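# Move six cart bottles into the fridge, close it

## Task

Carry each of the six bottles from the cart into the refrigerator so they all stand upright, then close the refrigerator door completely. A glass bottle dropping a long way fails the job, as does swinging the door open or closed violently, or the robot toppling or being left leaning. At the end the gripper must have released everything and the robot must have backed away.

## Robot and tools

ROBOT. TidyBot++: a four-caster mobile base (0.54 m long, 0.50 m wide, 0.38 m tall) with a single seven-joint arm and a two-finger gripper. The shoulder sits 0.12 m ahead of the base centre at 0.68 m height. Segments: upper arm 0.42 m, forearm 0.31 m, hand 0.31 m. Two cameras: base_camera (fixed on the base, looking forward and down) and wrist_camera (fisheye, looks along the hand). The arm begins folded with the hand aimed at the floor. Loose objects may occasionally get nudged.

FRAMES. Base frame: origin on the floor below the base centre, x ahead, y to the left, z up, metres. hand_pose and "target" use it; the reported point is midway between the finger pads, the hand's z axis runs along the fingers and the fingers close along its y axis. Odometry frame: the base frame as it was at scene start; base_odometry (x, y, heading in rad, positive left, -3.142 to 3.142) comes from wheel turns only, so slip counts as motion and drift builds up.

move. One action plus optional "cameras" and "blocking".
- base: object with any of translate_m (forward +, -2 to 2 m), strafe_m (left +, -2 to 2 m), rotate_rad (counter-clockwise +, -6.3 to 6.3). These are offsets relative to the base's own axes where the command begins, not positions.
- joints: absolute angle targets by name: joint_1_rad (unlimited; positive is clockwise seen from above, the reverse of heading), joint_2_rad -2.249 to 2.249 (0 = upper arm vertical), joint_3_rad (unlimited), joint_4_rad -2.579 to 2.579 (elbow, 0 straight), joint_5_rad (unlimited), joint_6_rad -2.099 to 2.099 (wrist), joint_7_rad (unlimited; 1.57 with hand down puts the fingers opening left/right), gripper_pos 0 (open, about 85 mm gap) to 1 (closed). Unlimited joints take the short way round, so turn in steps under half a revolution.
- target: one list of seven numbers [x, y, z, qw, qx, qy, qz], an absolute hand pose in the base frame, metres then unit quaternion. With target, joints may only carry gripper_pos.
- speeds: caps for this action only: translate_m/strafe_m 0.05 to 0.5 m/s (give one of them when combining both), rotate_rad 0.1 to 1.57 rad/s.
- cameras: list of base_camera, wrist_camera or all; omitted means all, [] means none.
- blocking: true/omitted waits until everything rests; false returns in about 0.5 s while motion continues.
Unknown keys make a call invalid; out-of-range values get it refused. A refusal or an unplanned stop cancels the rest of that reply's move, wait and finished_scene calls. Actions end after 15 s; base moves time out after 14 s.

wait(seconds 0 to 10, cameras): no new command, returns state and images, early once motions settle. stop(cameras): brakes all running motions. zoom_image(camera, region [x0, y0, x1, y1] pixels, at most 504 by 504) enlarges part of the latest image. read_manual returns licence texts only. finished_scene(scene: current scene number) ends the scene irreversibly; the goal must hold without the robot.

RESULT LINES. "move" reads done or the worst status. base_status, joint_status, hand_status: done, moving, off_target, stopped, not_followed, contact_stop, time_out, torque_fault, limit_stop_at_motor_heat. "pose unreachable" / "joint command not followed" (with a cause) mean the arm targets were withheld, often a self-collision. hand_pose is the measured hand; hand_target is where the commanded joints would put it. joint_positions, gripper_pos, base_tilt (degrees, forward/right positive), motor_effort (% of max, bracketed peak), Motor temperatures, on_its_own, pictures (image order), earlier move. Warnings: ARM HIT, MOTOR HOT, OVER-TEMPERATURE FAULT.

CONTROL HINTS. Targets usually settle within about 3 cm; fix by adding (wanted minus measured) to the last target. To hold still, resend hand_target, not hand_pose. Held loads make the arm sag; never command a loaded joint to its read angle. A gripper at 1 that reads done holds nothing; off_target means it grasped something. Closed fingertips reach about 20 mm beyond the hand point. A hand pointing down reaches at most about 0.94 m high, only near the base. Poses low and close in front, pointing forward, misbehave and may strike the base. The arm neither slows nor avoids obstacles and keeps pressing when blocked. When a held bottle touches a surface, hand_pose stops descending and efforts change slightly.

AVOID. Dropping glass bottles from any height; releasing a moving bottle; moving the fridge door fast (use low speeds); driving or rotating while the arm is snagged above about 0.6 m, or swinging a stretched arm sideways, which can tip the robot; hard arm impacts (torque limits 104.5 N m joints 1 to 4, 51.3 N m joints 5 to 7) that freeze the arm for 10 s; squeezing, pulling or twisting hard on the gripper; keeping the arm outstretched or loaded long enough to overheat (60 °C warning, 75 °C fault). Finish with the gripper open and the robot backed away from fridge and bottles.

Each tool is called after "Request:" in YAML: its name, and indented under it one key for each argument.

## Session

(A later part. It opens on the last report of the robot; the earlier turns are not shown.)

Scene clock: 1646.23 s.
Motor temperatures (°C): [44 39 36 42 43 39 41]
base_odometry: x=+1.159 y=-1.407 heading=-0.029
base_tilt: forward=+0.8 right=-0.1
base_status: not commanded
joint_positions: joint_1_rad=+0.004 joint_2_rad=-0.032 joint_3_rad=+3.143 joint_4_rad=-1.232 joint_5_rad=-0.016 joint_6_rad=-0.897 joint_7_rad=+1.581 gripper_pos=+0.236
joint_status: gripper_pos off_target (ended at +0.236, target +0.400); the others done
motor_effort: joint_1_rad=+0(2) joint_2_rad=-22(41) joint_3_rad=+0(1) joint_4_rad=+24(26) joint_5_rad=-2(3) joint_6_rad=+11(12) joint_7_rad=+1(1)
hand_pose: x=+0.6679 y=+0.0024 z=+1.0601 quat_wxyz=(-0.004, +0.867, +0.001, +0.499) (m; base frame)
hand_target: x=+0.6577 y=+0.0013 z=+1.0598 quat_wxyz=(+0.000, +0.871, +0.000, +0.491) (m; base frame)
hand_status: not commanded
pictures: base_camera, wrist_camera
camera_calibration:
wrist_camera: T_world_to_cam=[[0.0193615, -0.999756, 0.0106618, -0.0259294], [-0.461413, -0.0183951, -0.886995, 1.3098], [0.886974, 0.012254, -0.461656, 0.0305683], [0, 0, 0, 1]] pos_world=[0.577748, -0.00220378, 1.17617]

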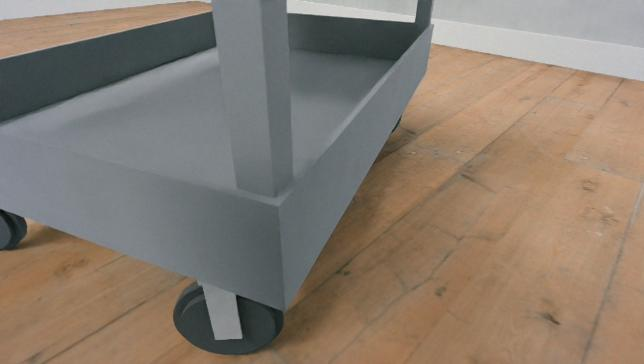

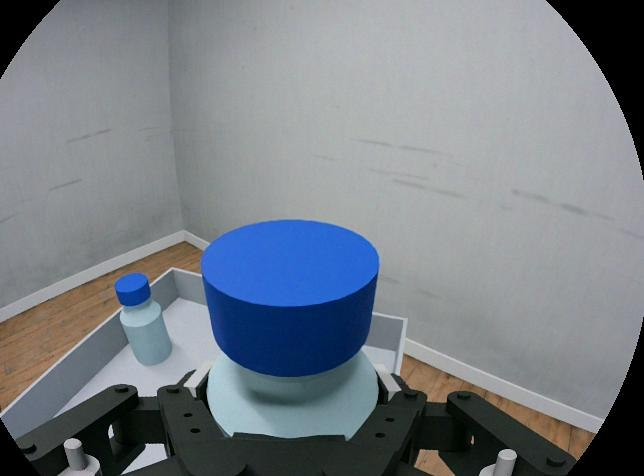

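Request:
move:
  base: {"translate_m": -0.5}
  cameras: []

Request:
move:
  base: {"translate_m": 0.793, "strafe_m": 1.207, "rotate_rad": 0.88}
  speeds: {"rotate_rad": 0.6}
  cameras: ["base_camera", "wrist_camera"]

Scene clock: 1662.93 s.
Motor temperatures (°C): [44 39 36 42 43 39 41]
move: done
base_odometry: x=+0.659 y=-1.393 heading=-0.030
base_tilt: forward=+0.8 right=-0.1
base_status: done
joint_positions: joint_1_rad=+0.004 joint_2_rad=-0.035 joint_3_rad=+3.143 joint_4_rad=-1.233 joint_5_rad=-0.016 joint_6_rad=-0.902 joint_7_rad=+1.581 gripper_pos=+0.236
joint_status: not commanded
motor_effort: joint_1_rad=+0(1) joint_2_rad=-23(26) joint_3_rad=+1(1) joint_4_rad=+24(25) joint_5_rad=-2(3) joint_6_rad=+11(12) joint_7_rad=+1(1)
hand_pose: x=+0.6659 y=+0.0025 z=+1.0594 quat_wxyz=(-0.004, +0.867, +0.001, +0.497) (m; base frame)
hand_target: x=+0.6577 y=+0.0013 z=+1.0598 quat_wxyz=(+0.000, +0.871, +0.000, +0.491) (m; base frame)
hand_status: not commanded
pictures: none
No camera images: "cameras" was empty.

Scene clock: 1667.00 s.
Motor temperatures (°C): [44 39 36 42 43 39 41]
move: done
base_odometry: x=+1.488 y=-0.209 heading=+0.851
base_tilt: forward=+0.8 right=-0.2
base_status: done
joint_positions: joint_1_rad=+0.004 joint_2_rad=-0.025 joint_3_rad=+3.142 joint_4_rad=-1.235 joint_5_rad=-0.015 joint_6_rad=-0.903 joint_7_rad=+1.581 gripper_pos=+0.236
joint_status: not commanded
motor_effort: joint_1_rad=+0(5) joint_2_rad=-22(26) joint_3_rad=+0(4) joint_4_rad=+24(25) joint_5_rad=-2(4) joint_6_rad=+11(11) joint_7_rad=+0(1)
hand_pose: x=+0.6695 y=+0.0025 z=+1.0527 quat_wxyz=(-0.004, +0.871, +0.001, +0.492) (m; base frame)
hand_target: x=+0.6577 y=+0.0013 z=+1.0598 quat_wxyz=(+0.000, +0.871, +0.000, +0.491) (m; base frame)
hand_status: not commanded
pictures: base_camera, wrist_camera
camera_calibration:
wrist_camera: T_world_to_cam=[[0.0196583, -0.999746, 0.0110162, -0.0264466], [-0.475845, -0.0190459, -0.879323, 1.30562], [0.87931, 0.0120439, -0.476098, 0.0460803], [0, 0, 0, 1]] pos_world=[0.581274, -0.00212807, 1.17029]

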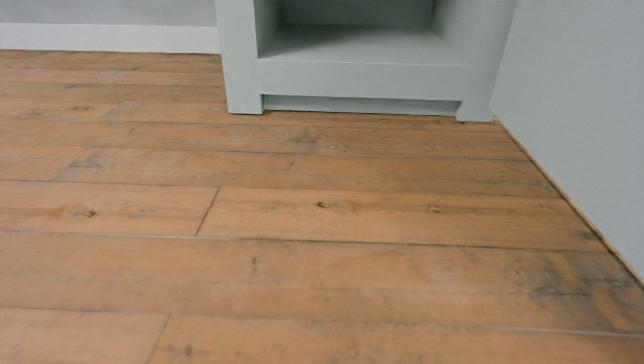

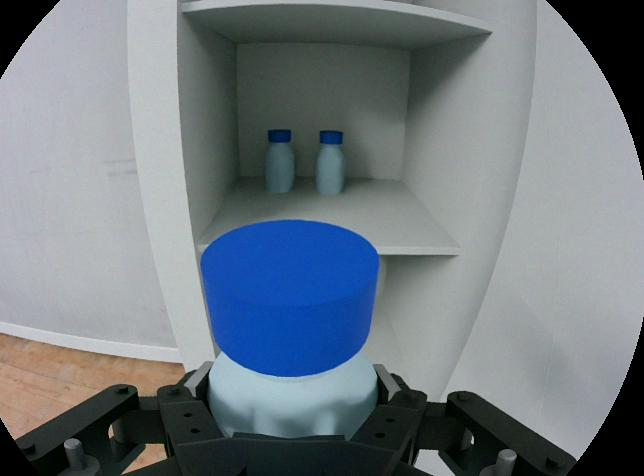

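Request:
move:
  joints: {"joint_1_rad": 0.0, "joint_2_rad": 0.088, "joint_4_rad": -1.085, "joint_6_rad": -0.82}
  cameras: []

Request:
move:
  base: {"translate_m": 0.45}
  speeds: {"translate_m": 0.35}
  cameras: ["base_camera", "wrist_camera"]

Scene clock: 1722.80 s.
Motor temperatures (°C): [44 39 36 42 43 39 41]
move: off_target
base_odometry: x=+1.488 y=-0.209 heading=+0.851
base_tilt: forward=+0.8 right=-0.1
base_status: not commanded
joint_positions: joint_1_rad=+0.004 joint_2_rad=+0.107 joint_3_rad=+3.142 joint_4_rad=-1.129 joint_5_rad=-0.015 joint_6_rad=-0.869 joint_7_rad=+1.581 gripper_pos=+0.236
joint_status: joint_4_rad off_target (ended at -1.129, target -1.085); the others done
motor_effort: joint_1_rad=+0(1) joint_2_rad=-27(31) joint_3_rad=+0(1) joint_4_rad=+24(25) joint_5_rad=-2(3) joint_6_rad=+11(12) joint_7_rad=+0(1)
hand_pose: x=+0.7287 y=+0.0021 z=+1.0455 quat_wxyz=(-0.004, +0.868, +0.001, +0.496) (m; base frame)
hand_target: x=+0.7298 y=+0.0013 z=+1.0952 quat_wxyz=(+0.000, +0.840, +0.000, +0.543) (m; base frame)
hand_status: not commanded
pictures: none
No camera images: "cameras" was empty.

Scene clock: 1725.13 s.
Motor temperatures (°C): [44 39 36 42 43 39 41]
move: done
base_odometry: x=+1.784 y=+0.129 heading=+0.852
base_tilt: forward=+0.8 right=-0.1
base_status: done
joint_positions: joint_1_rad=+0.004 joint_2_rad=+0.110 joint_3_rad=+3.142 joint_4_rad=-1.127 joint_5_rad=-0.015 joint_6_rad=-0.869 joint_7_rad=+1.581 gripper_pos=+0.236
joint_status: not commanded
motor_effort: joint_1_rad=+0(2) joint_2_rad=-28(32) joint_3_rad=+0(1) joint_4_rad=+24(25) joint_5_rad=-2(3) joint_6_rad=+11(12) joint_7_rad=+0(1)
hand_pose: x=+0.7300 y=+0.0021 z=+1.0442 quat_wxyz=(-0.004, +0.869, +0.001, +0.495) (m; base frame)
hand_target: x=+0.7298 y=+0.0013 z=+1.0952 quat_wxyz=(+0.000, +0.840, +0.000, +0.543) (m; base frame)
hand_status: not commanded
pictures: base_camera, wrist_camera
camera_calibration:
wrist_camera: T_world_to_cam=[[0.0190927, -0.999757, 0.0110573, -0.0275462], [-0.469639, -0.018731, -0.88266, 1.32589], [0.882652, 0.0116594, -0.469882, -0.020163], [0, 0, 0, 1]] pos_world=[0.641013, -0.00246903, 1.16114]

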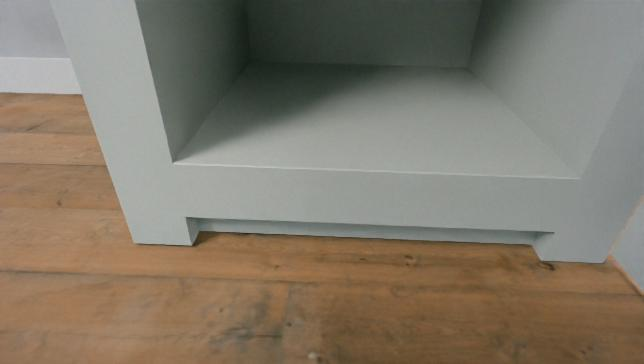

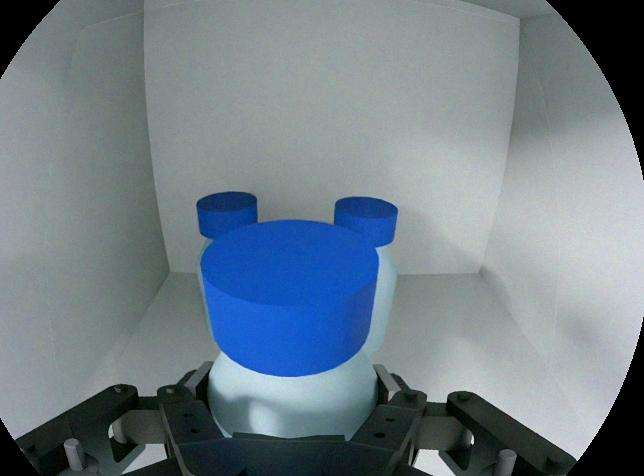

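Request:
move:
  base: {"strafe_m": 0.03}
  joints: {"joint_1_rad": 0.365}
  cameras: ["base_camera", "wrist_camera"]

Scene clock: 1753.13 s.
Motor temperatures (°C): [44 39 36 42 43 39 41]
move: done
base_odometry: x=+1.762 y=+0.149 heading=+0.851
base_tilt: forward=+0.8 right=-0.2
base_status: done
joint_positions: joint_1_rad=+0.349 joint_2_rad=+0.110 joint_3_rad=+3.147 joint_4_rad=-1.127 joint_5_rad=-0.015 joint_6_rad=-0.869 joint_7_rad=+1.581 gripper_pos=+0.236
joint_status: all done
motor_effort: joint_1_rad=-1(4) joint_2_rad=-29(30) joint_3_rad=+0(3) joint_4_rad=+24(25) joint_5_rad=-2(3) joint_6_rad=+11(11) joint_7_rad=+1(1)
hand_pose: x=+0.6937 y=-0.2073 z=+1.0444 quat_wxyz=(+0.083, +0.856, -0.150, +0.488) (m; base frame)
hand_target: x=+0.6900 y=-0.2168 z=+1.0952 quat_wxyz=(+0.099, +0.826, -0.152, +0.534) (m; base frame)
hand_status: not commanded
pictures: base_camera, wrist_camera
camera_calibration:
wrist_camera: T_world_to_cam=[[-0.32471, -0.945739, 0.0118689, 0.0126963], [-0.447519, 0.142572, -0.882836, 1.3234], [0.833241, -0.291977, -0.469531, -0.0145723], [0, 0, 0, 1]] pos_world=[0.60851, -0.180926, 1.16135]

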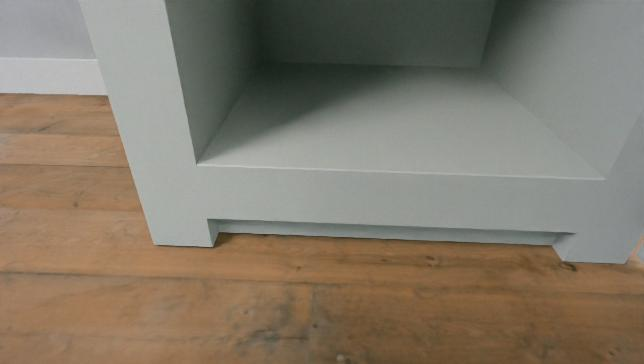

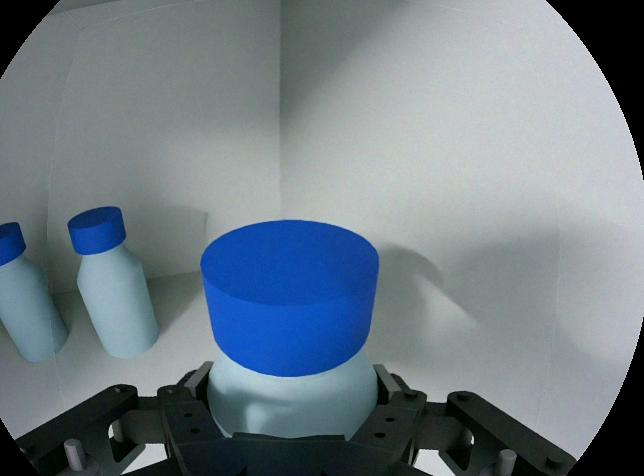

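Request:
move:
  base: {"translate_m": 0.2}
  speeds: {"translate_m": 0.25}
  cameras: ["base_camera", "wrist_camera"]

Scene clock: 1758.33 s.
Motor temperatures (°C): [44 39 36 42 43 39 41]
move: done
base_odometry: x=+1.893 y=+0.300 heading=+0.852
base_tilt: forward=+0.8 right=-0.1
base_status: done
joint_positions: joint_1_rad=+0.350 joint_2_rad=+0.110 joint_3_rad=+3.146 joint_4_rad=-1.127 joint_5_rad=-0.015 joint_6_rad=-0.868 joint_7_rad=+1.581 gripper_pos=+0.236
joint_status: not commanded
motor_effort: joint_1_rad=+0(2) joint_2_rad=-28(32) joint_3_rad=+0(1) joint_4_rad=+24(26) joint_5_rad=-2(3) joint_6_rad=+11(12) joint_7_rad=+0(1)
hand_pose: x=+0.6936 y=-0.2078 z=+1.0448 quat_wxyz=(+0.083, +0.855, -0.151, +0.489) (m; base frame)
hand_target: x=+0.6900 y=-0.2168 z=+1.0952 quat_wxyz=(+0.099, +0.826, -0.152, +0.534) (m; base frame)
hand_status: not commanded
pictures: base_camera, wrist_camera
camera_calibration:
wrist_camera: T_world_to_cam=[[-0.325498, -0.945468, 0.011864, 0.0127891], [-0.446856, 0.142758, -0.883142, 1.32359], [0.833289, -0.292762, -0.468956, -0.0152159], [0, 0, 0, 1]] pos_world=[0.608296, -0.181316, 1.16163]

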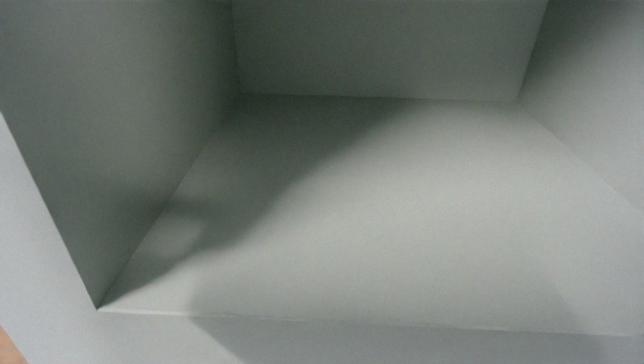

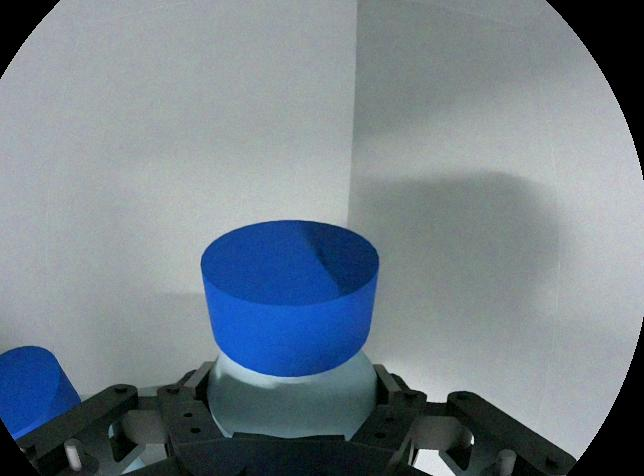

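Request:
move:
  joints: {"joint_1_rad": 0.365, "joint_2_rad": 0.064, "joint_4_rad": -1.263, "joint_6_rad": -0.70}
  cameras: []

Request:
move:
  joints: {"joint_1_rad": 0.365, "joint_2_rad": 0.058, "joint_4_rad": -1.322, "joint_6_rad": -0.649}
  cameras: ["wrist_camera"]

Scene clock: 1782.50 s.
Motor temperatures (°C): [44 39 36 42 43 39 41]
move: done
base_odometry: x=+1.893 y=+0.300 heading=+0.852
base_tilt: forward=+0.8 right=-0.1
base_status: not commanded
joint_positions: joint_1_rad=+0.350 joint_2_rad=+0.093 joint_3_rad=+3.146 joint_4_rad=-1.272 joint_5_rad=-0.015 joint_6_rad=-0.763 joint_7_rad=+1.581 gripper_pos=+0.236
joint_status: all done
motor_effort: joint_1_rad=-1(1) joint_2_rad=-28(30) joint_3_rad=+0(1) joint_4_rad=+25(26) joint_5_rad=-2(3) joint_6_rad=+11(12) joint_7_rad=+0(1)
hand_pose: x=+0.6936 y=-0.2082 z=+1.0003 quat_wxyz=(+0.081, +0.861, -0.152, +0.478) (m; base frame)
hand_target: x=+0.6906 y=-0.2170 z=+1.0405 quat_wxyz=(+0.096, +0.835, -0.154, +0.520) (m; base frame)
hand_status: not commanded
pictures: none
No camera images: "cameras" was empty.

Scene clock: 1783.27 s.
Motor temperatures (°C): [44 39 36 42 43 39 41]
move: done
base_odometry: x=+1.893 y=+0.300 heading=+0.852
base_tilt: forward=+0.8 right=-0.1
base_status: not commanded
joint_positions: joint_1_rad=+0.350 joint_2_rad=+0.081 joint_3_rad=+3.146 joint_4_rad=-1.319 joint_5_rad=-0.015 joint_6_rad=-0.706 joint_7_rad=+1.581 gripper_pos=+0.236
joint_status: all done
motor_effort: joint_1_rad=+0(1) joint_2_rad=-26(29) joint_3_rad=+1(1) joint_4_rad=+24(25) joint_5_rad=-1(3) joint_6_rad=+10(11) joint_7_rad=+1(1)
hand_pose: x=+0.6939 y=-0.2085 z=+0.9959 quat_wxyz=(+0.083, +0.856, -0.152, +0.488) (m; base frame)
hand_target: x=+0.6914 y=-0.2173 z=+1.0238 quat_wxyz=(+0.096, +0.835, -0.154, +0.519) (m; base frame)
hand_status: not commanded
pictures: wrist_camera
camera_calibration:
wrist_camera: T_world_to_cam=[[-0.327724, -0.944708, 0.011089, 0.0152186], [-0.447317, 0.144817, -0.882573, 1.28083], [0.832169, -0.294201, -0.470044, -0.0371057], [0, 0, 0, 1]] pos_world=[0.608802, -0.182025, 1.11282]

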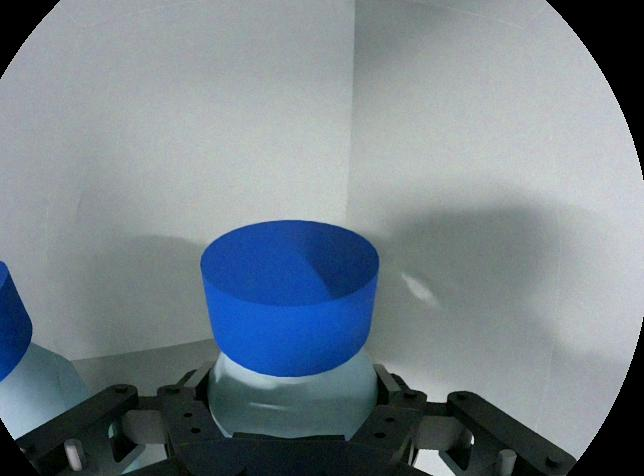

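Request:
move:
  joints: {"joint_1_rad": 0.365, "joint_2_rad": 0.053, "joint_4_rad": -1.36, "joint_6_rad": -0.625}
  cameras: []

Request:
move:
  joints: {"joint_1_rad": 0.365, "joint_2_rad": 0.053, "joint_4_rad": -1.385, "joint_6_rad": -0.62}
  cameras: ["wrist_camera"]

Scene clock: 1787.40 s.
Motor temperatures (°C): [44 39 36 42 43 39 41]
move: done
base_odometry: x=+1.893 y=+0.300 heading=+0.852
base_tilt: forward=+0.8 right=-0.1
base_status: not commanded
joint_positions: joint_1_rad=+0.350 joint_2_rad=+0.069 joint_3_rad=+3.146 joint_4_rad=-1.349 joint_5_rad=-0.015 joint_6_rad=-0.671 joint_7_rad=+1.581 gripper_pos=+0.236
joint_status: all done
motor_effort: joint_1_rad=+1(1) joint_2_rad=-24(26) joint_3_rad=+2(2) joint_4_rad=+22(24) joint_5_rad=-1(2) joint_6_rad=+9(10) joint_7_rad=+1(1)
hand_pose: x=+0.6927 y=-0.2082 z=+0.9954 quat_wxyz=(+0.084, +0.851, -0.151, +0.495) (m; base frame)
hand_target: x=+0.6899 y=-0.2167 z=+1.0112 quat_wxyz=(+0.095, +0.837, -0.154, +0.516) (m; base frame)
hand_status: not commanded
pictures: none
No camera images: "cameras" was empty.

Scene clock: 1788.00 s.
Motor temperatures (°C): [44 39 36 42 43 39 41]
move: done
base_odometry: x=+1.893 y=+0.300 heading=+0.852
base_tilt: forward=+0.8 right=-0.1
base_status: not commanded
joint_positions: joint_1_rad=+0.350 joint_2_rad=+0.064 joint_3_rad=+3.146 joint_4_rad=-1.362 joint_5_rad=-0.015 joint_6_rad=-0.654 joint_7_rad=+1.581 gripper_pos=+0.236
joint_status: all done
motor_effort: joint_1_rad=+1(2) joint_2_rad=-23(24) joint_3_rad=+2(2) joint_4_rad=+20(22) joint_5_rad=-1(1) joint_6_rad=+7(9) joint_7_rad=+1(1)
hand_pose: x=+0.6921 y=-0.2080 z=+0.9953 quat_wxyz=(+0.085, +0.849, -0.151, +0.499) (m; base frame)
hand_target: x=+0.6883 y=-0.2161 z=+0.9979 quat_wxyz=(+0.094, +0.843, -0.155, +0.507) (m; base frame)
hand_status: not commanded
pictures: wrist_camera
camera_calibration:
wrist_camera: T_world_to_cam=[[-0.328554, -0.944416, 0.0114144, 0.0154626], [-0.425526, 0.137226, -0.894481, 1.27467], [0.843196, -0.298743, -0.44696, -0.0672047], [0, 0, 0, 1]] pos_world=[0.604154, -0.180392, 1.10996]

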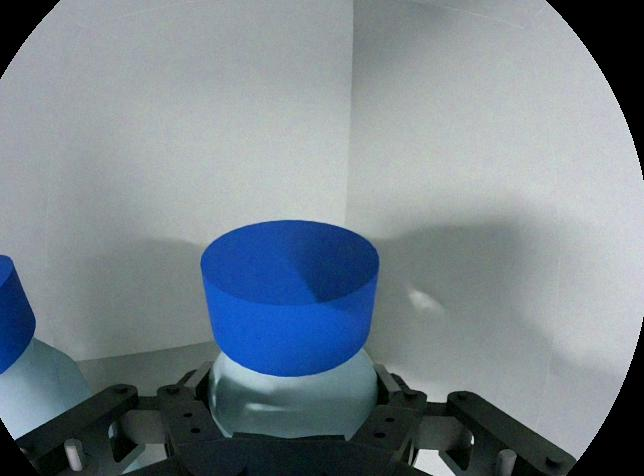

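Request:
move:
  joints: {"gripper_pos": 0.15}
  cameras: []

Request:
move:
  joints: {"gripper_pos": 0.05}
  cameras: ["wrist_camera"]

Scene clock: 1793.77 s.
Motor temperatures (°C): [44 39 36 42 43 39 41]
move: done
base_odometry: x=+1.893 y=+0.300 heading=+0.852
base_tilt: forward=+0.8 right=-0.1
base_status: not commanded
joint_positions: joint_1_rad=+0.351 joint_2_rad=+0.063 joint_3_rad=+3.146 joint_4_rad=-1.366 joint_5_rad=-0.015 joint_6_rad=-0.654 joint_7_rad=+1.581 gripper_pos=+0.150
joint_status: all done
motor_effort: joint_1_rad=+0(1) joint_2_rad=-23(24) joint_3_rad=+0(2) joint_4_rad=+21(22) joint_5_rad=-2(2) joint_6_rad=+8(8) joint_7_rad=+0(1)
hand_pose: x=+0.6915 y=-0.2079 z=+0.9933 quat_wxyz=(+0.085, +0.850, -0.151, +0.497) (m; base frame)
hand_target: x=+0.6883 y=-0.2161 z=+0.9979 quat_wxyz=(+0.094, +0.843, -0.155, +0.507) (m; base frame)
hand_status: not commanded
pictures: none
No camera images: "cameras" was empty.

Scene clock: 1794.30 s.
Motor temperatures (°C): [44 39 36 42 43 39 41]
move: done
base_odometry: x=+1.893 y=+0.300 heading=+0.852
base_tilt: forward=+0.8 right=-0.1
base_status: not commanded
joint_positions: joint_1_rad=+0.351 joint_2_rad=+0.063 joint_3_rad=+3.146 joint_4_rad=-1.366 joint_5_rad=-0.015 joint_6_rad=-0.654 joint_7_rad=+1.581 gripper_pos=+0.050
joint_status: all done
motor_effort: joint_1_rad=+0(1) joint_2_rad=-23(23) joint_3_rad=+0(1) joint_4_rad=+21(21) joint_5_rad=-2(3) joint_6_rad=+8(8) joint_7_rad=+0(0)
hand_pose: x=+0.6915 y=-0.2079 z=+0.9933 quat_wxyz=(+0.085, +0.850, -0.151, +0.497) (m; base frame)
hand_target: x=+0.6883 y=-0.2161 z=+0.9979 quat_wxyz=(+0.094, +0.843, -0.155, +0.507) (m; base frame)
hand_status: not commanded
pictures: wrist_camera
camera_calibration:
wrist_camera: T_world_to_cam=[[-0.328741, -0.944352, 0.0113385, 0.0155698], [-0.428445, 0.138426, -0.892901, 1.27328], [0.841644, -0.298391, -0.45011, -0.0633476], [0, 0, 0, 1]] pos_world=[0.603964, -0.180454, 1.10822]

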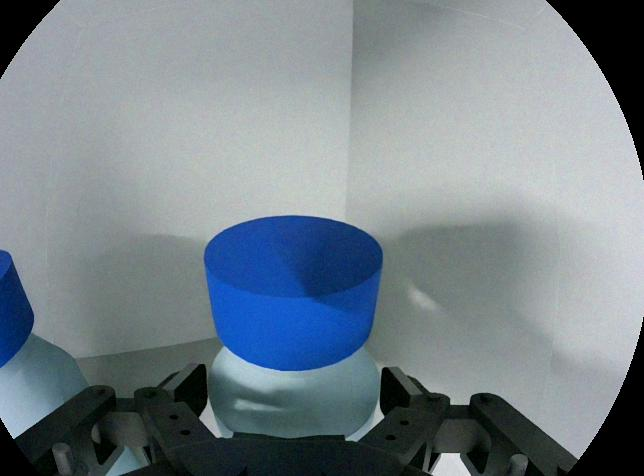

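Request:
move:
  base: {"translate_m": -0.2, "strafe_m": 0.073}
  speeds: {"translate_m": 0.15}
  cameras: ["wrist_camera"]

Scene clock: 1820.57 s.
Motor temperatures (°C): [44 39 36 42 43 39 41]
move: done
base_odometry: x=+1.706 y=+0.197 heading=+0.852
base_tilt: forward=+0.8 right=-0.1
base_status: done
joint_positions: joint_1_rad=+0.351 joint_2_rad=+0.050 joint_3_rad=+3.146 joint_4_rad=-1.368 joint_5_rad=-0.015 joint_6_rad=-0.654 joint_7_rad=+1.581 gripper_pos=+0.050
joint_status: not commanded
motor_effort: joint_1_rad=+0(2) joint_2_rad=-22(27) joint_3_rad=+1(2) joint_4_rad=+21(22) joint_5_rad=-2(3) joint_6_rad=+8(8) joint_7_rad=+0(1)
hand_pose: x=+0.6873 y=-0.2065 z=+1.0007 quat_wxyz=(+0.086, +0.847, -0.151, +0.503) (m; base frame)
hand_target: x=+0.6883 y=-0.2161 z=+0.9979 quat_wxyz=(+0.094, +0.843, -0.155, +0.507) (m; base frame)
hand_status: not commanded
pictures: wrist_camera
camera_calibration:
wrist_camera: T_world_to_cam=[[-0.328955, -0.944275, 0.0115075, 0.0154919], [-0.418218, 0.134747, -0.898297, 1.2755], [0.846689, -0.300312, -0.439239, -0.070811], [0, 0, 0, 1]] pos_world=[0.59849, -0.178507, 1.1145]

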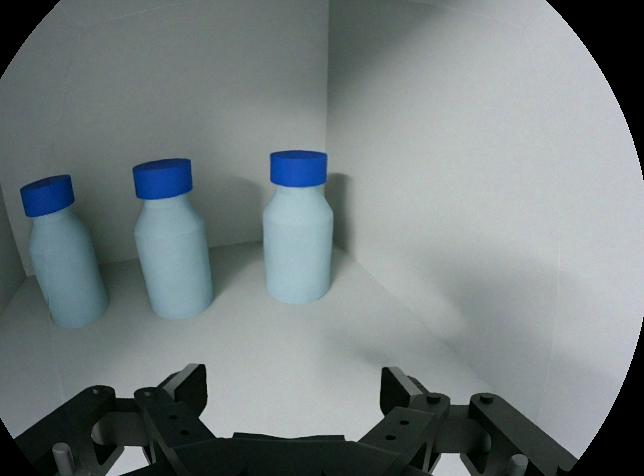

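Request:
move:
  base: {"translate_m": -0.2, "strafe_m": -0.073}
  speeds: {"translate_m": 0.3}
  cameras: []

Request:
move:
  base: {"translate_m": -0.66}
  joints: {"joint_1_rad": 0.0, "joint_2_rad": 0.014, "joint_4_rad": -0.677, "joint_6_rad": -1.69}
  cameras: []

Request:
move:
  base: {"translate_m": -0.35, "strafe_m": 0.031, "rotate_rad": -1.23}
  speeds: {"rotate_rad": 1.0}
  cameras: ["base_camera", "wrist_camera"]

Scene clock: 1836.17 s.
Motor temperatures (°C): [44 39 36 42 43 39 41]
move: done
base_odometry: x=+1.629 y=-0.001 heading=+0.852
base_tilt: forward=+0.8 right=-0.1
base_status: done
joint_positions: joint_1_rad=+0.352 joint_2_rad=+0.049 joint_3_rad=+3.145 joint_4_rad=-1.368 joint_5_rad=-0.015 joint_6_rad=-0.654 joint_7_rad=+1.581 gripper_pos=+0.050
joint_status: not commanded
motor_effort: joint_1_rad=+0(2) joint_2_rad=-22(25) joint_3_rad=+0(2) joint_4_rad=+21(22) joint_5_rad=-2(3) joint_6_rad=+8(8) joint_7_rad=+1(1)
hand_pose: x=+0.6872 y=-0.2064 z=+1.0005 quat_wxyz=(+0.086, +0.847, -0.151, +0.502) (m; base frame)
hand_target: x=+0.6883 y=-0.2161 z=+0.9979 quat_wxyz=(+0.094, +0.843, -0.155, +0.507) (m; base frame)
hand_status: not commanded
pictures: none
No camera images: "cameras" was empty.

Scene clock: 1838.80 s.
Motor temperatures (°C): [44 39 36 42 43 39 41]
move: done
base_odometry: x=+1.195 y=-0.498 heading=+0.852
base_tilt: forward=+0.8 right=-0.1
base_status: done
joint_positions: joint_1_rad=+0.023 joint_2_rad=+0.005 joint_3_rad=+3.145 joint_4_rad=-0.696 joint_5_rad=-0.015 joint_6_rad=-1.638 joint_7_rad=+1.581 gripper_pos=+0.050
joint_status: all done
motor_effort: joint_1_rad=+0(1) joint_2_rad=-15(28) joint_3_rad=+1(2) joint_4_rad=+14(23) joint_5_rad=-2(3) joint_6_rad=+6(8) joint_7_rad=+0(1)
hand_pose: x=+0.5480 y=-0.0051 z=+1.1264 quat_wxyz=(+0.000, +0.921, -0.004, +0.391) (m; base frame)
hand_target: x=+0.5398 y=+0.0013 z=+1.1193 quat_wxyz=(+0.000, +0.929, +0.000, +0.371) (m; base frame)
hand_status: not commanded
pictures: none
No camera images: "cameras" was empty.

Scene clock: 1841.27 s.
Motor temperatures (°C): [44 39 36 42 43 39 41]
move: done
base_odometry: x=+0.941 y=-0.741 heading=-0.377
base_tilt: forward=+0.8 right=-0.1
base_status: done
joint_positions: joint_1_rad=+0.013 joint_2_rad=+0.009 joint_3_rad=+3.145 joint_4_rad=-0.694 joint_5_rad=-0.015 joint_6_rad=-1.643 joint_7_rad=+1.581 gripper_pos=+0.050
joint_status: not commanded
motor_effort: joint_1_rad=+0(2) joint_2_rad=-14(20) joint_3_rad=+0(3) joint_4_rad=+14(16) joint_5_rad=-2(3) joint_6_rad=+7(7) joint_7_rad=+0(1)
hand_pose: x=+0.5484 y=-0.0007 z=+1.1244 quat_wxyz=(-0.002, +0.922, +0.001, +0.387) (m; base frame)
hand_target: x=+0.5398 y=+0.0013 z=+1.1193 quat_wxyz=(+0.000, +0.929, +0.000, +0.371) (m; base frame)
hand_status: not commanded
pictures: base_camera, wrist_camera
camera_calibration:
wrist_camera: T_world_to_cam=[[0.0200717, -0.999743, 0.0105758, -0.0277855], [-0.666311, -0.0212624, -0.745371, 1.26482], [0.745404, 0.0079141, -0.666566, 0.474291], [0, 0, 0, 1]] pos_world=[0.489785, -0.00463872, 1.2592]

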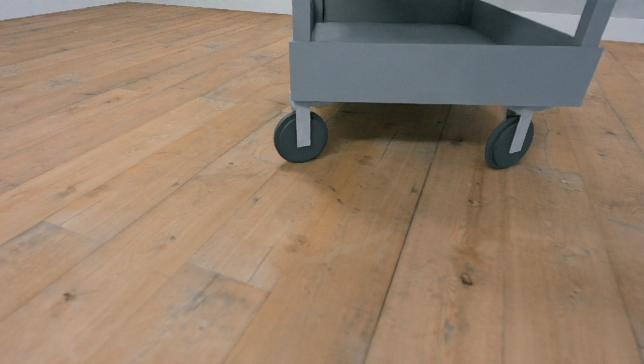

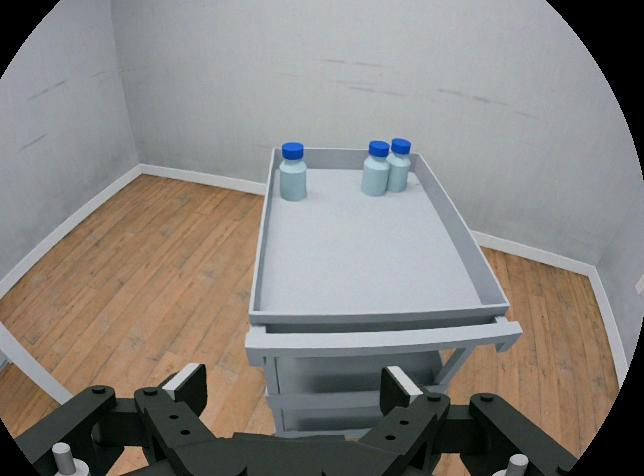

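Request:
move:
  base: {"translate_m": 0.42, "strafe_m": 0.002, "rotate_rad": 0.026}
  cameras: ["base_camera", "wrist_camera"]

Scene clock: 1887.97 s.
Motor temperatures (°C): [44 38 36 42 43 39 41]
move: done
base_odometry: x=+1.332 y=-0.894 heading=-0.352
base_tilt: forward=+0.8 right=-0.1
base_status: done
joint_positions: joint_1_rad=+0.010 joint_2_rad=+0.019 joint_3_rad=+3.142 joint_4_rad=-0.694 joint_5_rad=-0.015 joint_6_rad=-1.643 joint_7_rad=+1.581 gripper_pos=+0.050
joint_status: not commanded
motor_effort: joint_1_rad=+0(2) joint_2_rad=-14(19) joint_3_rad=+0(3) joint_4_rad=+15(16) joint_5_rad=-2(3) joint_6_rad=+6(7) joint_7_rad=+0(1)
hand_pose: x=+0.5527 y=+0.0013 z=+1.1201 quat_wxyz=(-0.003, +0.924, +0.003, +0.383) (m; base frame)
hand_target: x=+0.5398 y=+0.0013 z=+1.1193 quat_wxyz=(+0.000, +0.929, +0.000, +0.371) (m; base frame)
hand_status: not commanded
pictures: base_camera, wrist_camera
camera_calibration:
wrist_camera: T_world_to_cam=[[0.0250853, -0.999633, 0.0102021, -0.028124], [-0.673664, -0.0244436, -0.738634, 1.26102], [0.738612, 0.0116561, -0.67403, 0.480373], [0, 0, 0, 1]] pos_world=[0.495402, -0.00288896, 1.25551]

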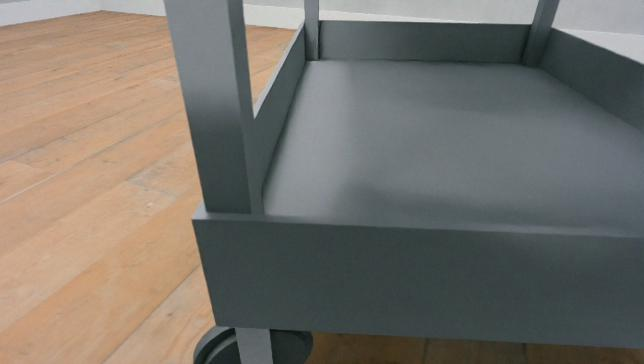

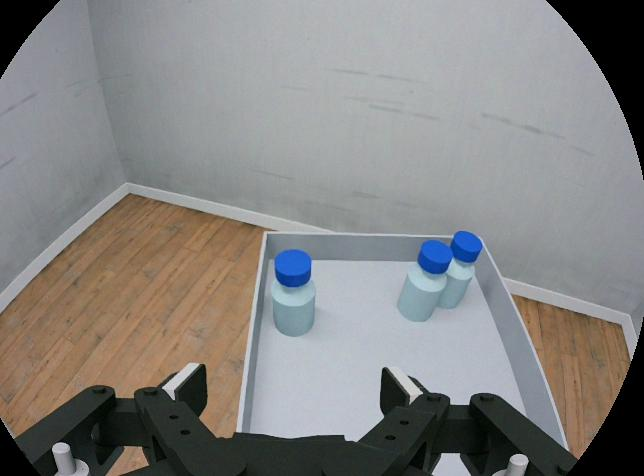

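Request:
zoom_image:
  camera: "wrist_camera"
  region: [220, 220, 380, 360]

Scaled by 3.150.

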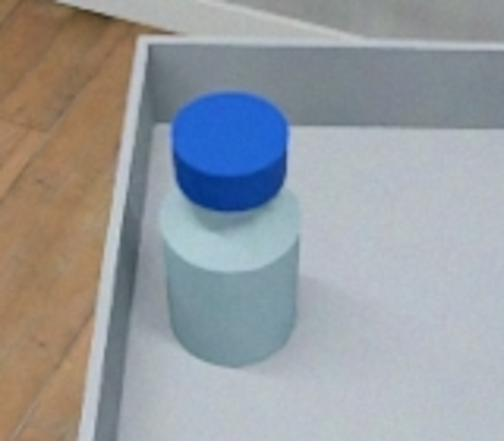

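Request:
move:
  base: {"translate_m": 0.03, "strafe_m": -0.208}
  joints: {"joint_1_rad": -0.31, "gripper_pos": 0.08}
  cameras: ["base_camera", "wrist_camera"]

Scene clock: 1948.30 s.
Motor temperatures (°C): [44 38 36 41 43 39 41]
move: done
base_odometry: x=+1.289 y=-1.100 heading=-0.352
base_tilt: forward=+0.8 right=-0.1
base_status: done
joint_positions: joint_1_rad=-0.289 joint_2_rad=+0.018 joint_3_rad=+3.142 joint_4_rad=-0.694 joint_5_rad=-0.015 joint_6_rad=-1.643 joint_7_rad=+1.581 gripper_pos=+0.080
joint_status: all done
motor_effort: joint_1_rad=+0(2) joint_2_rad=-15(15) joint_3_rad=+1(2) joint_4_rad=+15(15) joint_5_rad=-2(3) joint_6_rad=+6(7) joint_7_rad=+0(1)
hand_pose: x=+0.5328 y=+0.1292 z=+1.1203 quat_wxyz=(-0.060, +0.913, +0.141, +0.378) (m; base frame)
hand_target: x=+0.5193 y=+0.1297 z=+1.1193 quat_wxyz=(-0.057, +0.917, +0.143, +0.367) (m; base frame)
hand_status: not commanded
pictures: base_camera, wrist_camera
camera_calibration:
wrist_camera: T_world_to_cam=[[0.318977, -0.947707, 0.0102171, -0.0631073], [-0.636112, -0.222067, -0.73895, 1.25677], [0.702578, 0.229209, -0.673682, 0.484425], [0, 0, 0, 1]] pos_world=[0.47923, 0.108246, 1.25568]

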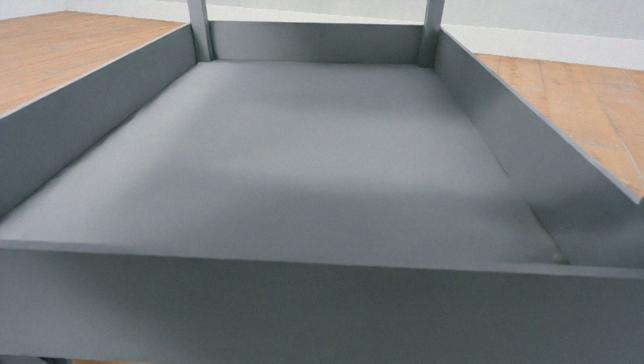

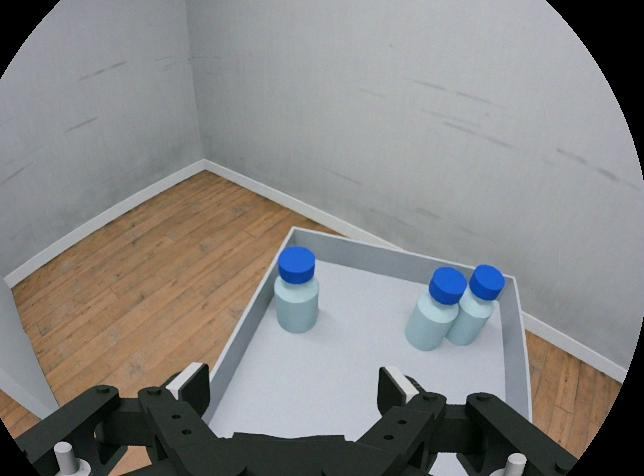

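Request:
move:
  joints: {"joint_1_rad": -0.325, "joint_2_rad": 0.325, "joint_4_rad": -1.148, "joint_6_rad": -0.566}
  cameras: ["wrist_camera"]

Scene clock: 1956.37 s.
Motor temperatures (°C): [44 38 36 41 43 39 41]
move: done
base_odometry: x=+1.289 y=-1.100 heading=-0.352
base_tilt: forward=+0.8 right=-0.1
base_status: not commanded
joint_positions: joint_1_rad=-0.302 joint_2_rad=+0.325 joint_3_rad=+3.142 joint_4_rad=-1.138 joint_5_rad=-0.015 joint_6_rad=-0.614 joint_7_rad=+1.581 gripper_pos=+0.080
joint_status: all done
motor_effort: joint_1_rad=+0(1) joint_2_rad=-32(37) joint_3_rad=+0(1) joint_4_rad=+21(24) joint_5_rad=-2(3) joint_6_rad=+8(9) joint_7_rad=+0(1)
hand_pose: x=+0.8045 y=+0.2175 z=+0.9637 quat_wxyz=(-0.081, +0.852, +0.131, +0.501) (m; base frame)
hand_target: x=+0.8056 y=+0.2328 z=+0.9707 quat_wxyz=(-0.085, +0.841, +0.138, +0.517) (m; base frame)
hand_status: not commanded
pictures: wrist_camera
camera_calibration:
wrist_camera: T_world_to_cam=[[0.315825, -0.948751, 0.0112535, -0.0626793], [-0.417868, -0.149731, -0.896084, 1.29366], [0.851846, 0.278303, -0.443741, -0.18462], [0, 0, 0, 1]] pos_world=[0.71764, 0.185613, 1.07801]

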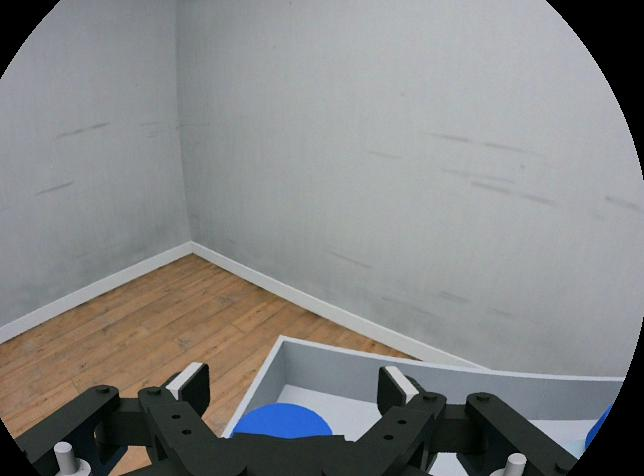

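Request:
move:
  base: {"strafe_m": 0.0125}
  cameras: ["wrist_camera"]

Scene clock: 1977.73 s.
Motor temperatures (°C): [44 38 35 41 43 39 41]
move: done
base_odometry: x=+1.293 y=-1.088 heading=-0.352
base_tilt: forward=+0.8 right=-0.1
base_status: done
joint_positions: joint_1_rad=-0.315 joint_2_rad=+0.325 joint_3_rad=+3.141 joint_4_rad=-1.138 joint_5_rad=-0.015 joint_6_rad=-0.610 joint_7_rad=+1.581 gripper_pos=+0.080
joint_status: not commanded
motor_effort: joint_1_rad=-1(3) joint_2_rad=-33(34) joint_3_rad=+0(2) joint_4_rad=+21(22) joint_5_rad=-2(3) joint_6_rad=+8(8) joint_7_rad=+0(1)
hand_pose: x=+0.8019 y=+0.2269 z=+0.9649 quat_wxyz=(-0.084, +0.850, +0.136, +0.502) (m; base frame)
hand_target: x=+0.8056 y=+0.2328 z=+0.9707 quat_wxyz=(-0.085, +0.841, +0.138, +0.517) (m; base frame)
hand_status: not commanded
pictures: wrist_camera
camera_calibration:
wrist_camera: T_world_to_cam=[[0.328657, -0.944384, 0.0110715, -0.0640685], [-0.412526, -0.15409, -0.897819, 1.29345], [0.849592, 0.290507, -0.440226, -0.188842], [0, 0, 0, 1]] pos_world=[0.715078, 0.193662, 1.07886]

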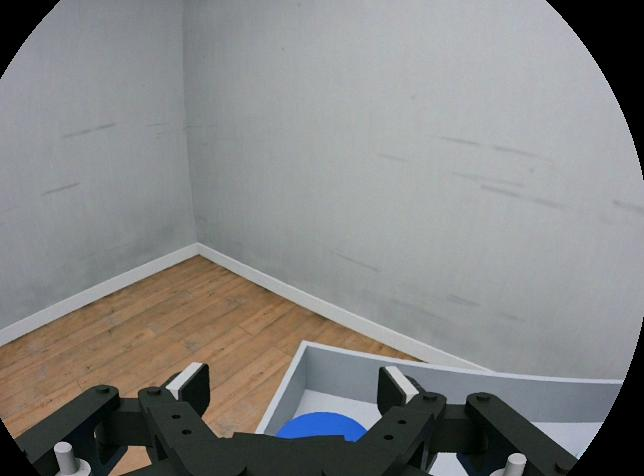

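Request:
move:
  base: {"strafe_m": -0.0078}
  cameras: ["wrist_camera"]

Scene clock: 1985.10 s.
Motor temperatures (°C): [44 38 35 41 43 39 41]
move: done
base_odometry: x=+1.290 y=-1.095 heading=-0.351
base_tilt: forward=+0.8 right=-0.1
base_status: done
joint_positions: joint_1_rad=-0.317 joint_2_rad=+0.324 joint_3_rad=+3.142 joint_4_rad=-1.138 joint_5_rad=-0.015 joint_6_rad=-0.610 joint_7_rad=+1.581 gripper_pos=+0.080
joint_status: not commanded
motor_effort: joint_1_rad=+0(4) joint_2_rad=-33(36) joint_3_rad=+0(2) joint_4_rad=+21(22) joint_5_rad=-2(3) joint_6_rad=+8(8) joint_7_rad=+0(1)
hand_pose: x=+0.8016 y=+0.2279 z=+0.9651 quat_wxyz=(-0.085, +0.849, +0.137, +0.503) (m; base frame)
hand_target: x=+0.8056 y=+0.2328 z=+0.9707 quat_wxyz=(-0.085, +0.841, +0.138, +0.517) (m; base frame)
hand_status: not commanded
pictures: wrist_camera
camera_calibration:
wrist_camera: T_world_to_cam=[[0.329895, -0.943951, 0.0112584, -0.0643417], [-0.411862, -0.154649, -0.898028, 1.29343], [0.849435, 0.291618, -0.439795, -0.189326], [0, 0, 0, 1]] pos_world=[0.714762, 0.194504, 1.079]

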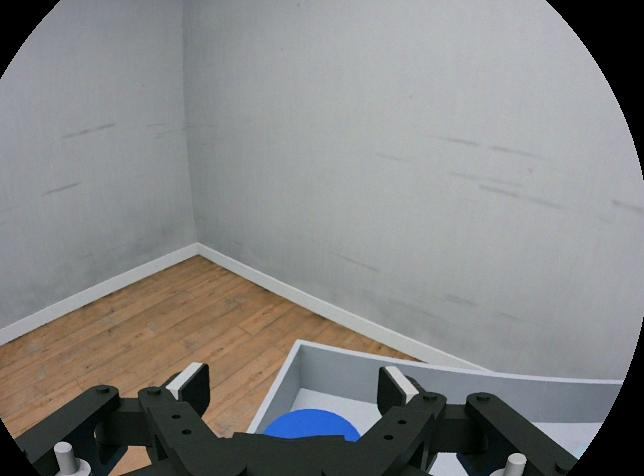

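Request:
move:
  joints: {"joint_1_rad": -0.325, "joint_2_rad": 0.331, "joint_4_rad": -1.3, "joint_6_rad": -0.43}
  cameras: ["wrist_camera"]

Scene clock: 2002.33 s.
Motor temperatures (°C): [44 39 35 41 43 39 41]
move: done
base_odometry: x=+1.290 y=-1.095 heading=-0.351
base_tilt: forward=+0.8 right=-0.1
base_status: not commanded
joint_positions: joint_1_rad=-0.317 joint_2_rad=+0.327 joint_3_rad=+3.142 joint_4_rad=-1.286 joint_5_rad=-0.015 joint_6_rad=-0.477 joint_7_rad=+1.581 gripper_pos=+0.080
joint_status: all done
motor_effort: joint_1_rad=+0(1) joint_2_rad=-33(36) joint_3_rad=+0(1) joint_4_rad=+21(23) joint_5_rad=-2(3) joint_6_rad=+8(9) joint_7_rad=+0(1)
hand_pose: x=+0.8017 y=+0.2273 z=+0.9124 quat_wxyz=(-0.083, +0.854, +0.137, +0.495) (m; base frame)
hand_target: x=+0.8058 y=+0.2328 z=+0.9143 quat_wxyz=(-0.083, +0.846, +0.139, +0.508) (m; base frame)
hand_status: not commanded
pictures: wrist_camera
camera_calibration:
wrist_camera: T_world_to_cam=[[0.328198, -0.944547, 0.0108564, -0.0624181], [-0.427481, -0.158764, -0.889974, 1.25209], [0.842345, 0.287447, -0.455882, -0.191125], [0, 0, 0, 1]] pos_world=[0.716724, 0.194769, 1.02788]

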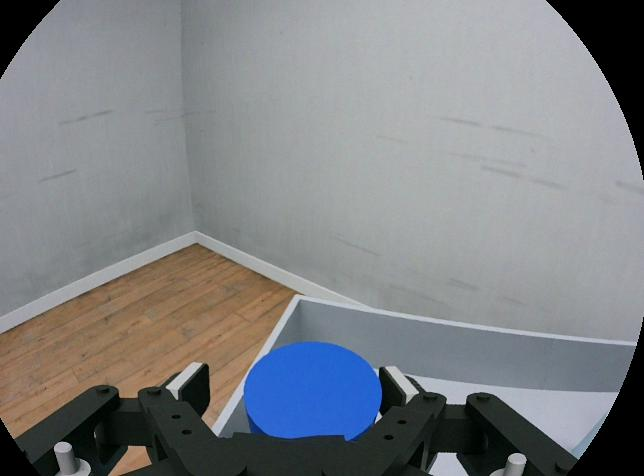

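Request:
move:
  base: {"strafe_m": -0.006}
  cameras: ["wrist_camera"]

Scene clock: 2006.40 s.
Motor temperatures (°C): [44 39 35 41 43 39 41]
move: done
base_odometry: x=+1.289 y=-1.101 heading=-0.351
base_tilt: forward=+0.8 right=-0.1
base_status: done
joint_positions: joint_1_rad=-0.318 joint_2_rad=+0.327 joint_3_rad=+3.142 joint_4_rad=-1.286 joint_5_rad=-0.015 joint_6_rad=-0.475 joint_7_rad=+1.581 gripper_pos=+0.080
joint_status: not commanded
motor_effort: joint_1_rad=+0(4) joint_2_rad=-33(36) joint_3_rad=+0(2) joint_4_rad=+21(22) joint_5_rad=-2(3) joint_6_rad=+8(8) joint_7_rad=+0(1)
hand_pose: x=+0.8017 y=+0.2282 z=+0.9128 quat_wxyz=(-0.083, +0.854, +0.137, +0.496) (m; base frame)
hand_target: x=+0.8058 y=+0.2328 z=+0.9143 quat_wxyz=(-0.083, +0.846, +0.139, +0.508) (m; base frame)
hand_status: not commanded
pictures: wrist_camera
camera_calibration:
wrist_camera: T_world_to_cam=[[0.329184, -0.944203, 0.0108968, -0.0625551], [-0.425891, -0.158761, -0.890737, 1.25202], [0.842766, 0.288576, -0.454389, -0.193159], [0, 0, 0, 1]] pos_world=[0.716606, 0.195449, 1.02814]

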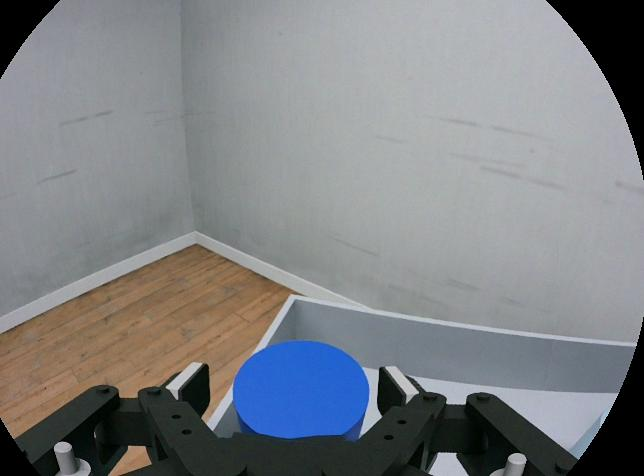

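Request:
move:
  base: {"strafe_m": -0.0015}
  joints: {"joint_1_rad": -0.325, "joint_2_rad": 0.338, "joint_4_rad": -1.387, "joint_6_rad": -0.337}
  cameras: ["wrist_camera"]

Scene clock: 2013.60 s.
Motor temperatures (°C): [44 39 35 41 43 39 41]
move: done
base_odometry: x=+1.288 y=-1.103 heading=-0.351
base_tilt: forward=+0.8 right=-0.1
base_status: done
joint_positions: joint_1_rad=-0.318 joint_2_rad=+0.332 joint_3_rad=+3.142 joint_4_rad=-1.373 joint_5_rad=-0.015 joint_6_rad=-0.382 joint_7_rad=+1.581 gripper_pos=+0.080
joint_status: all done
motor_effort: joint_1_rad=+0(4) joint_2_rad=-33(35) joint_3_rad=+0(2) joint_4_rad=+21(22) joint_5_rad=-2(3) joint_6_rad=+8(8) joint_7_rad=+0(1)
hand_pose: x=+0.8013 y=+0.2277 z=+0.8841 quat_wxyz=(-0.083, +0.853, +0.136, +0.496) (m; base frame)
hand_target: x=+0.8053 y=+0.2326 z=+0.8836 quat_wxyz=(-0.083, +0.847, +0.139, +0.507) (m; base frame)
hand_status: not commanded
pictures: wrist_camera
camera_calibration:
wrist_camera: T_world_to_cam=[[0.32798, -0.94462, 0.0110645, -0.0616244], [-0.424792, -0.157933, -0.891408, 1.22576], [0.843789, 0.287664, -0.453066, -0.207493], [0, 0, 0, 1]] pos_world=[0.715983, 0.195063, 0.999322]

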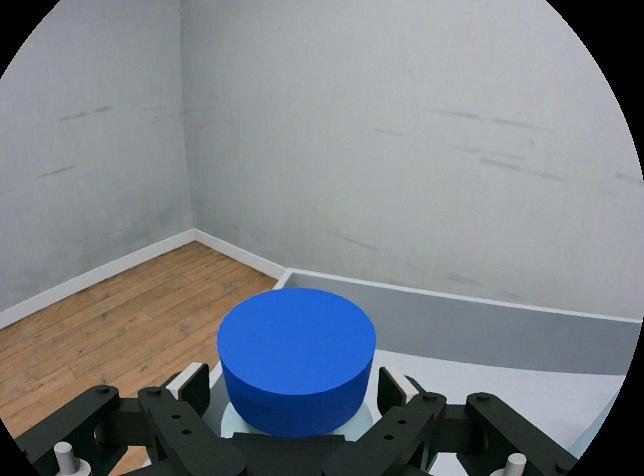

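Request:
zoom_image:
  camera: "wrist_camera"
  region: [140, 260, 440, 476]

Scaled by 1.680.

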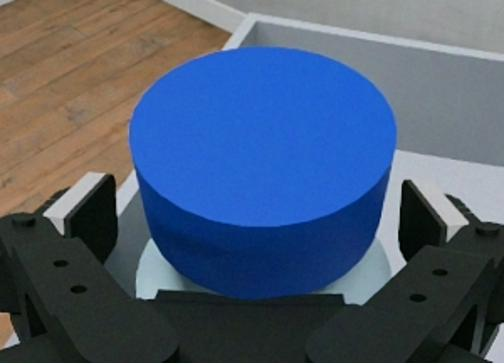

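Request:
move:
  joints: {"joint_1_rad": -0.325, "joint_2_rad": 0.343, "joint_4_rad": -1.425, "joint_6_rad": -0.297}
  cameras: ["wrist_camera"]

Scene clock: 2036.23 s.
Motor temperatures (°C): [44 39 35 41 43 39 41]
move: done
base_odometry: x=+1.288 y=-1.103 heading=-0.351
base_tilt: forward=+0.8 right=-0.1
base_status: not commanded
joint_positions: joint_1_rad=-0.318 joint_2_rad=+0.334 joint_3_rad=+3.142 joint_4_rad=-1.410 joint_5_rad=-0.015 joint_6_rad=-0.339 joint_7_rad=+1.581 gripper_pos=+0.080
joint_status: all done
motor_effort: joint_1_rad=-1(1) joint_2_rad=-33(34) joint_3_rad=+0(0) joint_4_rad=+21(22) joint_5_rad=-2(2) joint_6_rad=+8(9) joint_7_rad=+1(1)
hand_pose: x=+0.8011 y=+0.2274 z=+0.8726 quat_wxyz=(-0.083, +0.852, +0.136, +0.498) (m; base frame)
hand_target: x=+0.8045 y=+0.2324 z=+0.8688 quat_wxyz=(-0.083, +0.847, +0.139, +0.506) (m; base frame)
hand_status: not commanded
pictures: wrist_camera
camera_calibration:
wrist_camera: T_world_to_cam=[[0.327326, -0.944845, 0.0112312, -0.0612542], [-0.421372, -0.156596, -0.893266, 1.21394], [0.845756, 0.287657, -0.449389, -0.217216], [0, 0, 0, 1]] pos_world=[0.715284, 0.194706, 0.987449]

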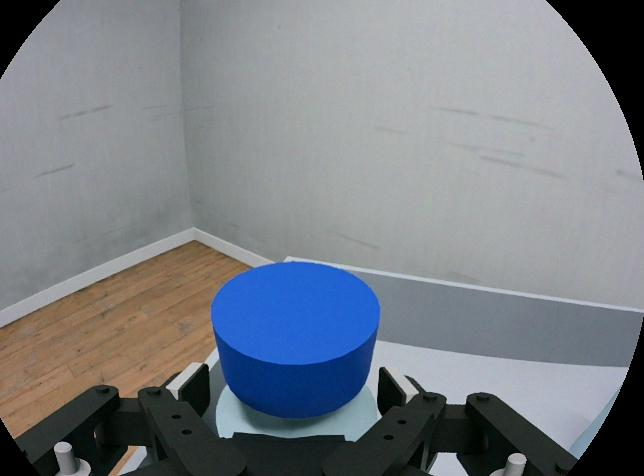

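Request:
move:
  joints: {"joint_1_rad": -0.325, "joint_2_rad": 0.351, "joint_4_rad": -1.462, "joint_6_rad": -0.26}
  cameras: ["wrist_camera"]

Scene clock: 2040.97 s.
Motor temperatures (°C): [44 39 35 41 43 39 41]
move: done
base_odometry: x=+1.288 y=-1.103 heading=-0.351
base_tilt: forward=+0.8 right=-0.1
base_status: not commanded
joint_positions: joint_1_rad=-0.318 joint_2_rad=+0.339 joint_3_rad=+3.142 joint_4_rad=-1.447 joint_5_rad=-0.015 joint_6_rad=-0.301 joint_7_rad=+1.581 gripper_pos=+0.080
joint_status: all done
motor_effort: joint_1_rad=+0(1) joint_2_rad=-33(34) joint_3_rad=+0(1) joint_4_rad=+21(22) joint_5_rad=-2(2) joint_6_rad=+8(8) joint_7_rad=+0(1)
hand_pose: x=+0.8001 y=+0.2270 z=+0.8578 quat_wxyz=(-0.083, +0.853, +0.136, +0.496) (m; base frame)
hand_target: x=+0.8035 y=+0.2320 z=+0.8517 quat_wxyz=(-0.082, +0.849, +0.139, +0.503) (m; base frame)
hand_status: not commanded
pictures: wrist_camera
camera_calibration:
wrist_camera: T_world_to_cam=[[0.326845, -0.945011, 0.0112779, -0.0608569], [-0.424956, -0.157615, -0.891386, 1.20172], [0.844147, 0.286553, -0.453104, -0.218201], [0, 0, 0, 1]] pos_world=[0.714763, 0.194425, 0.973015]

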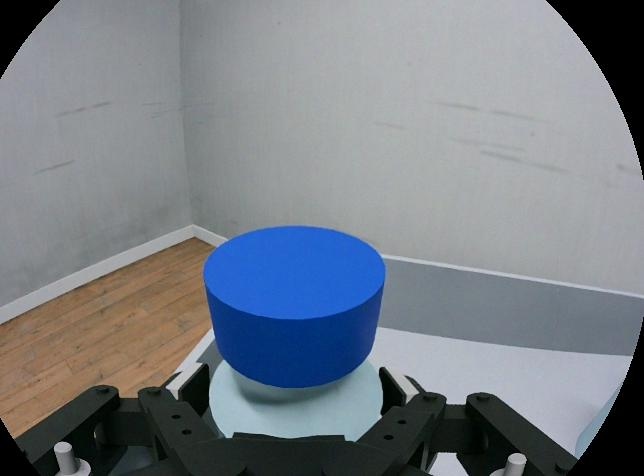

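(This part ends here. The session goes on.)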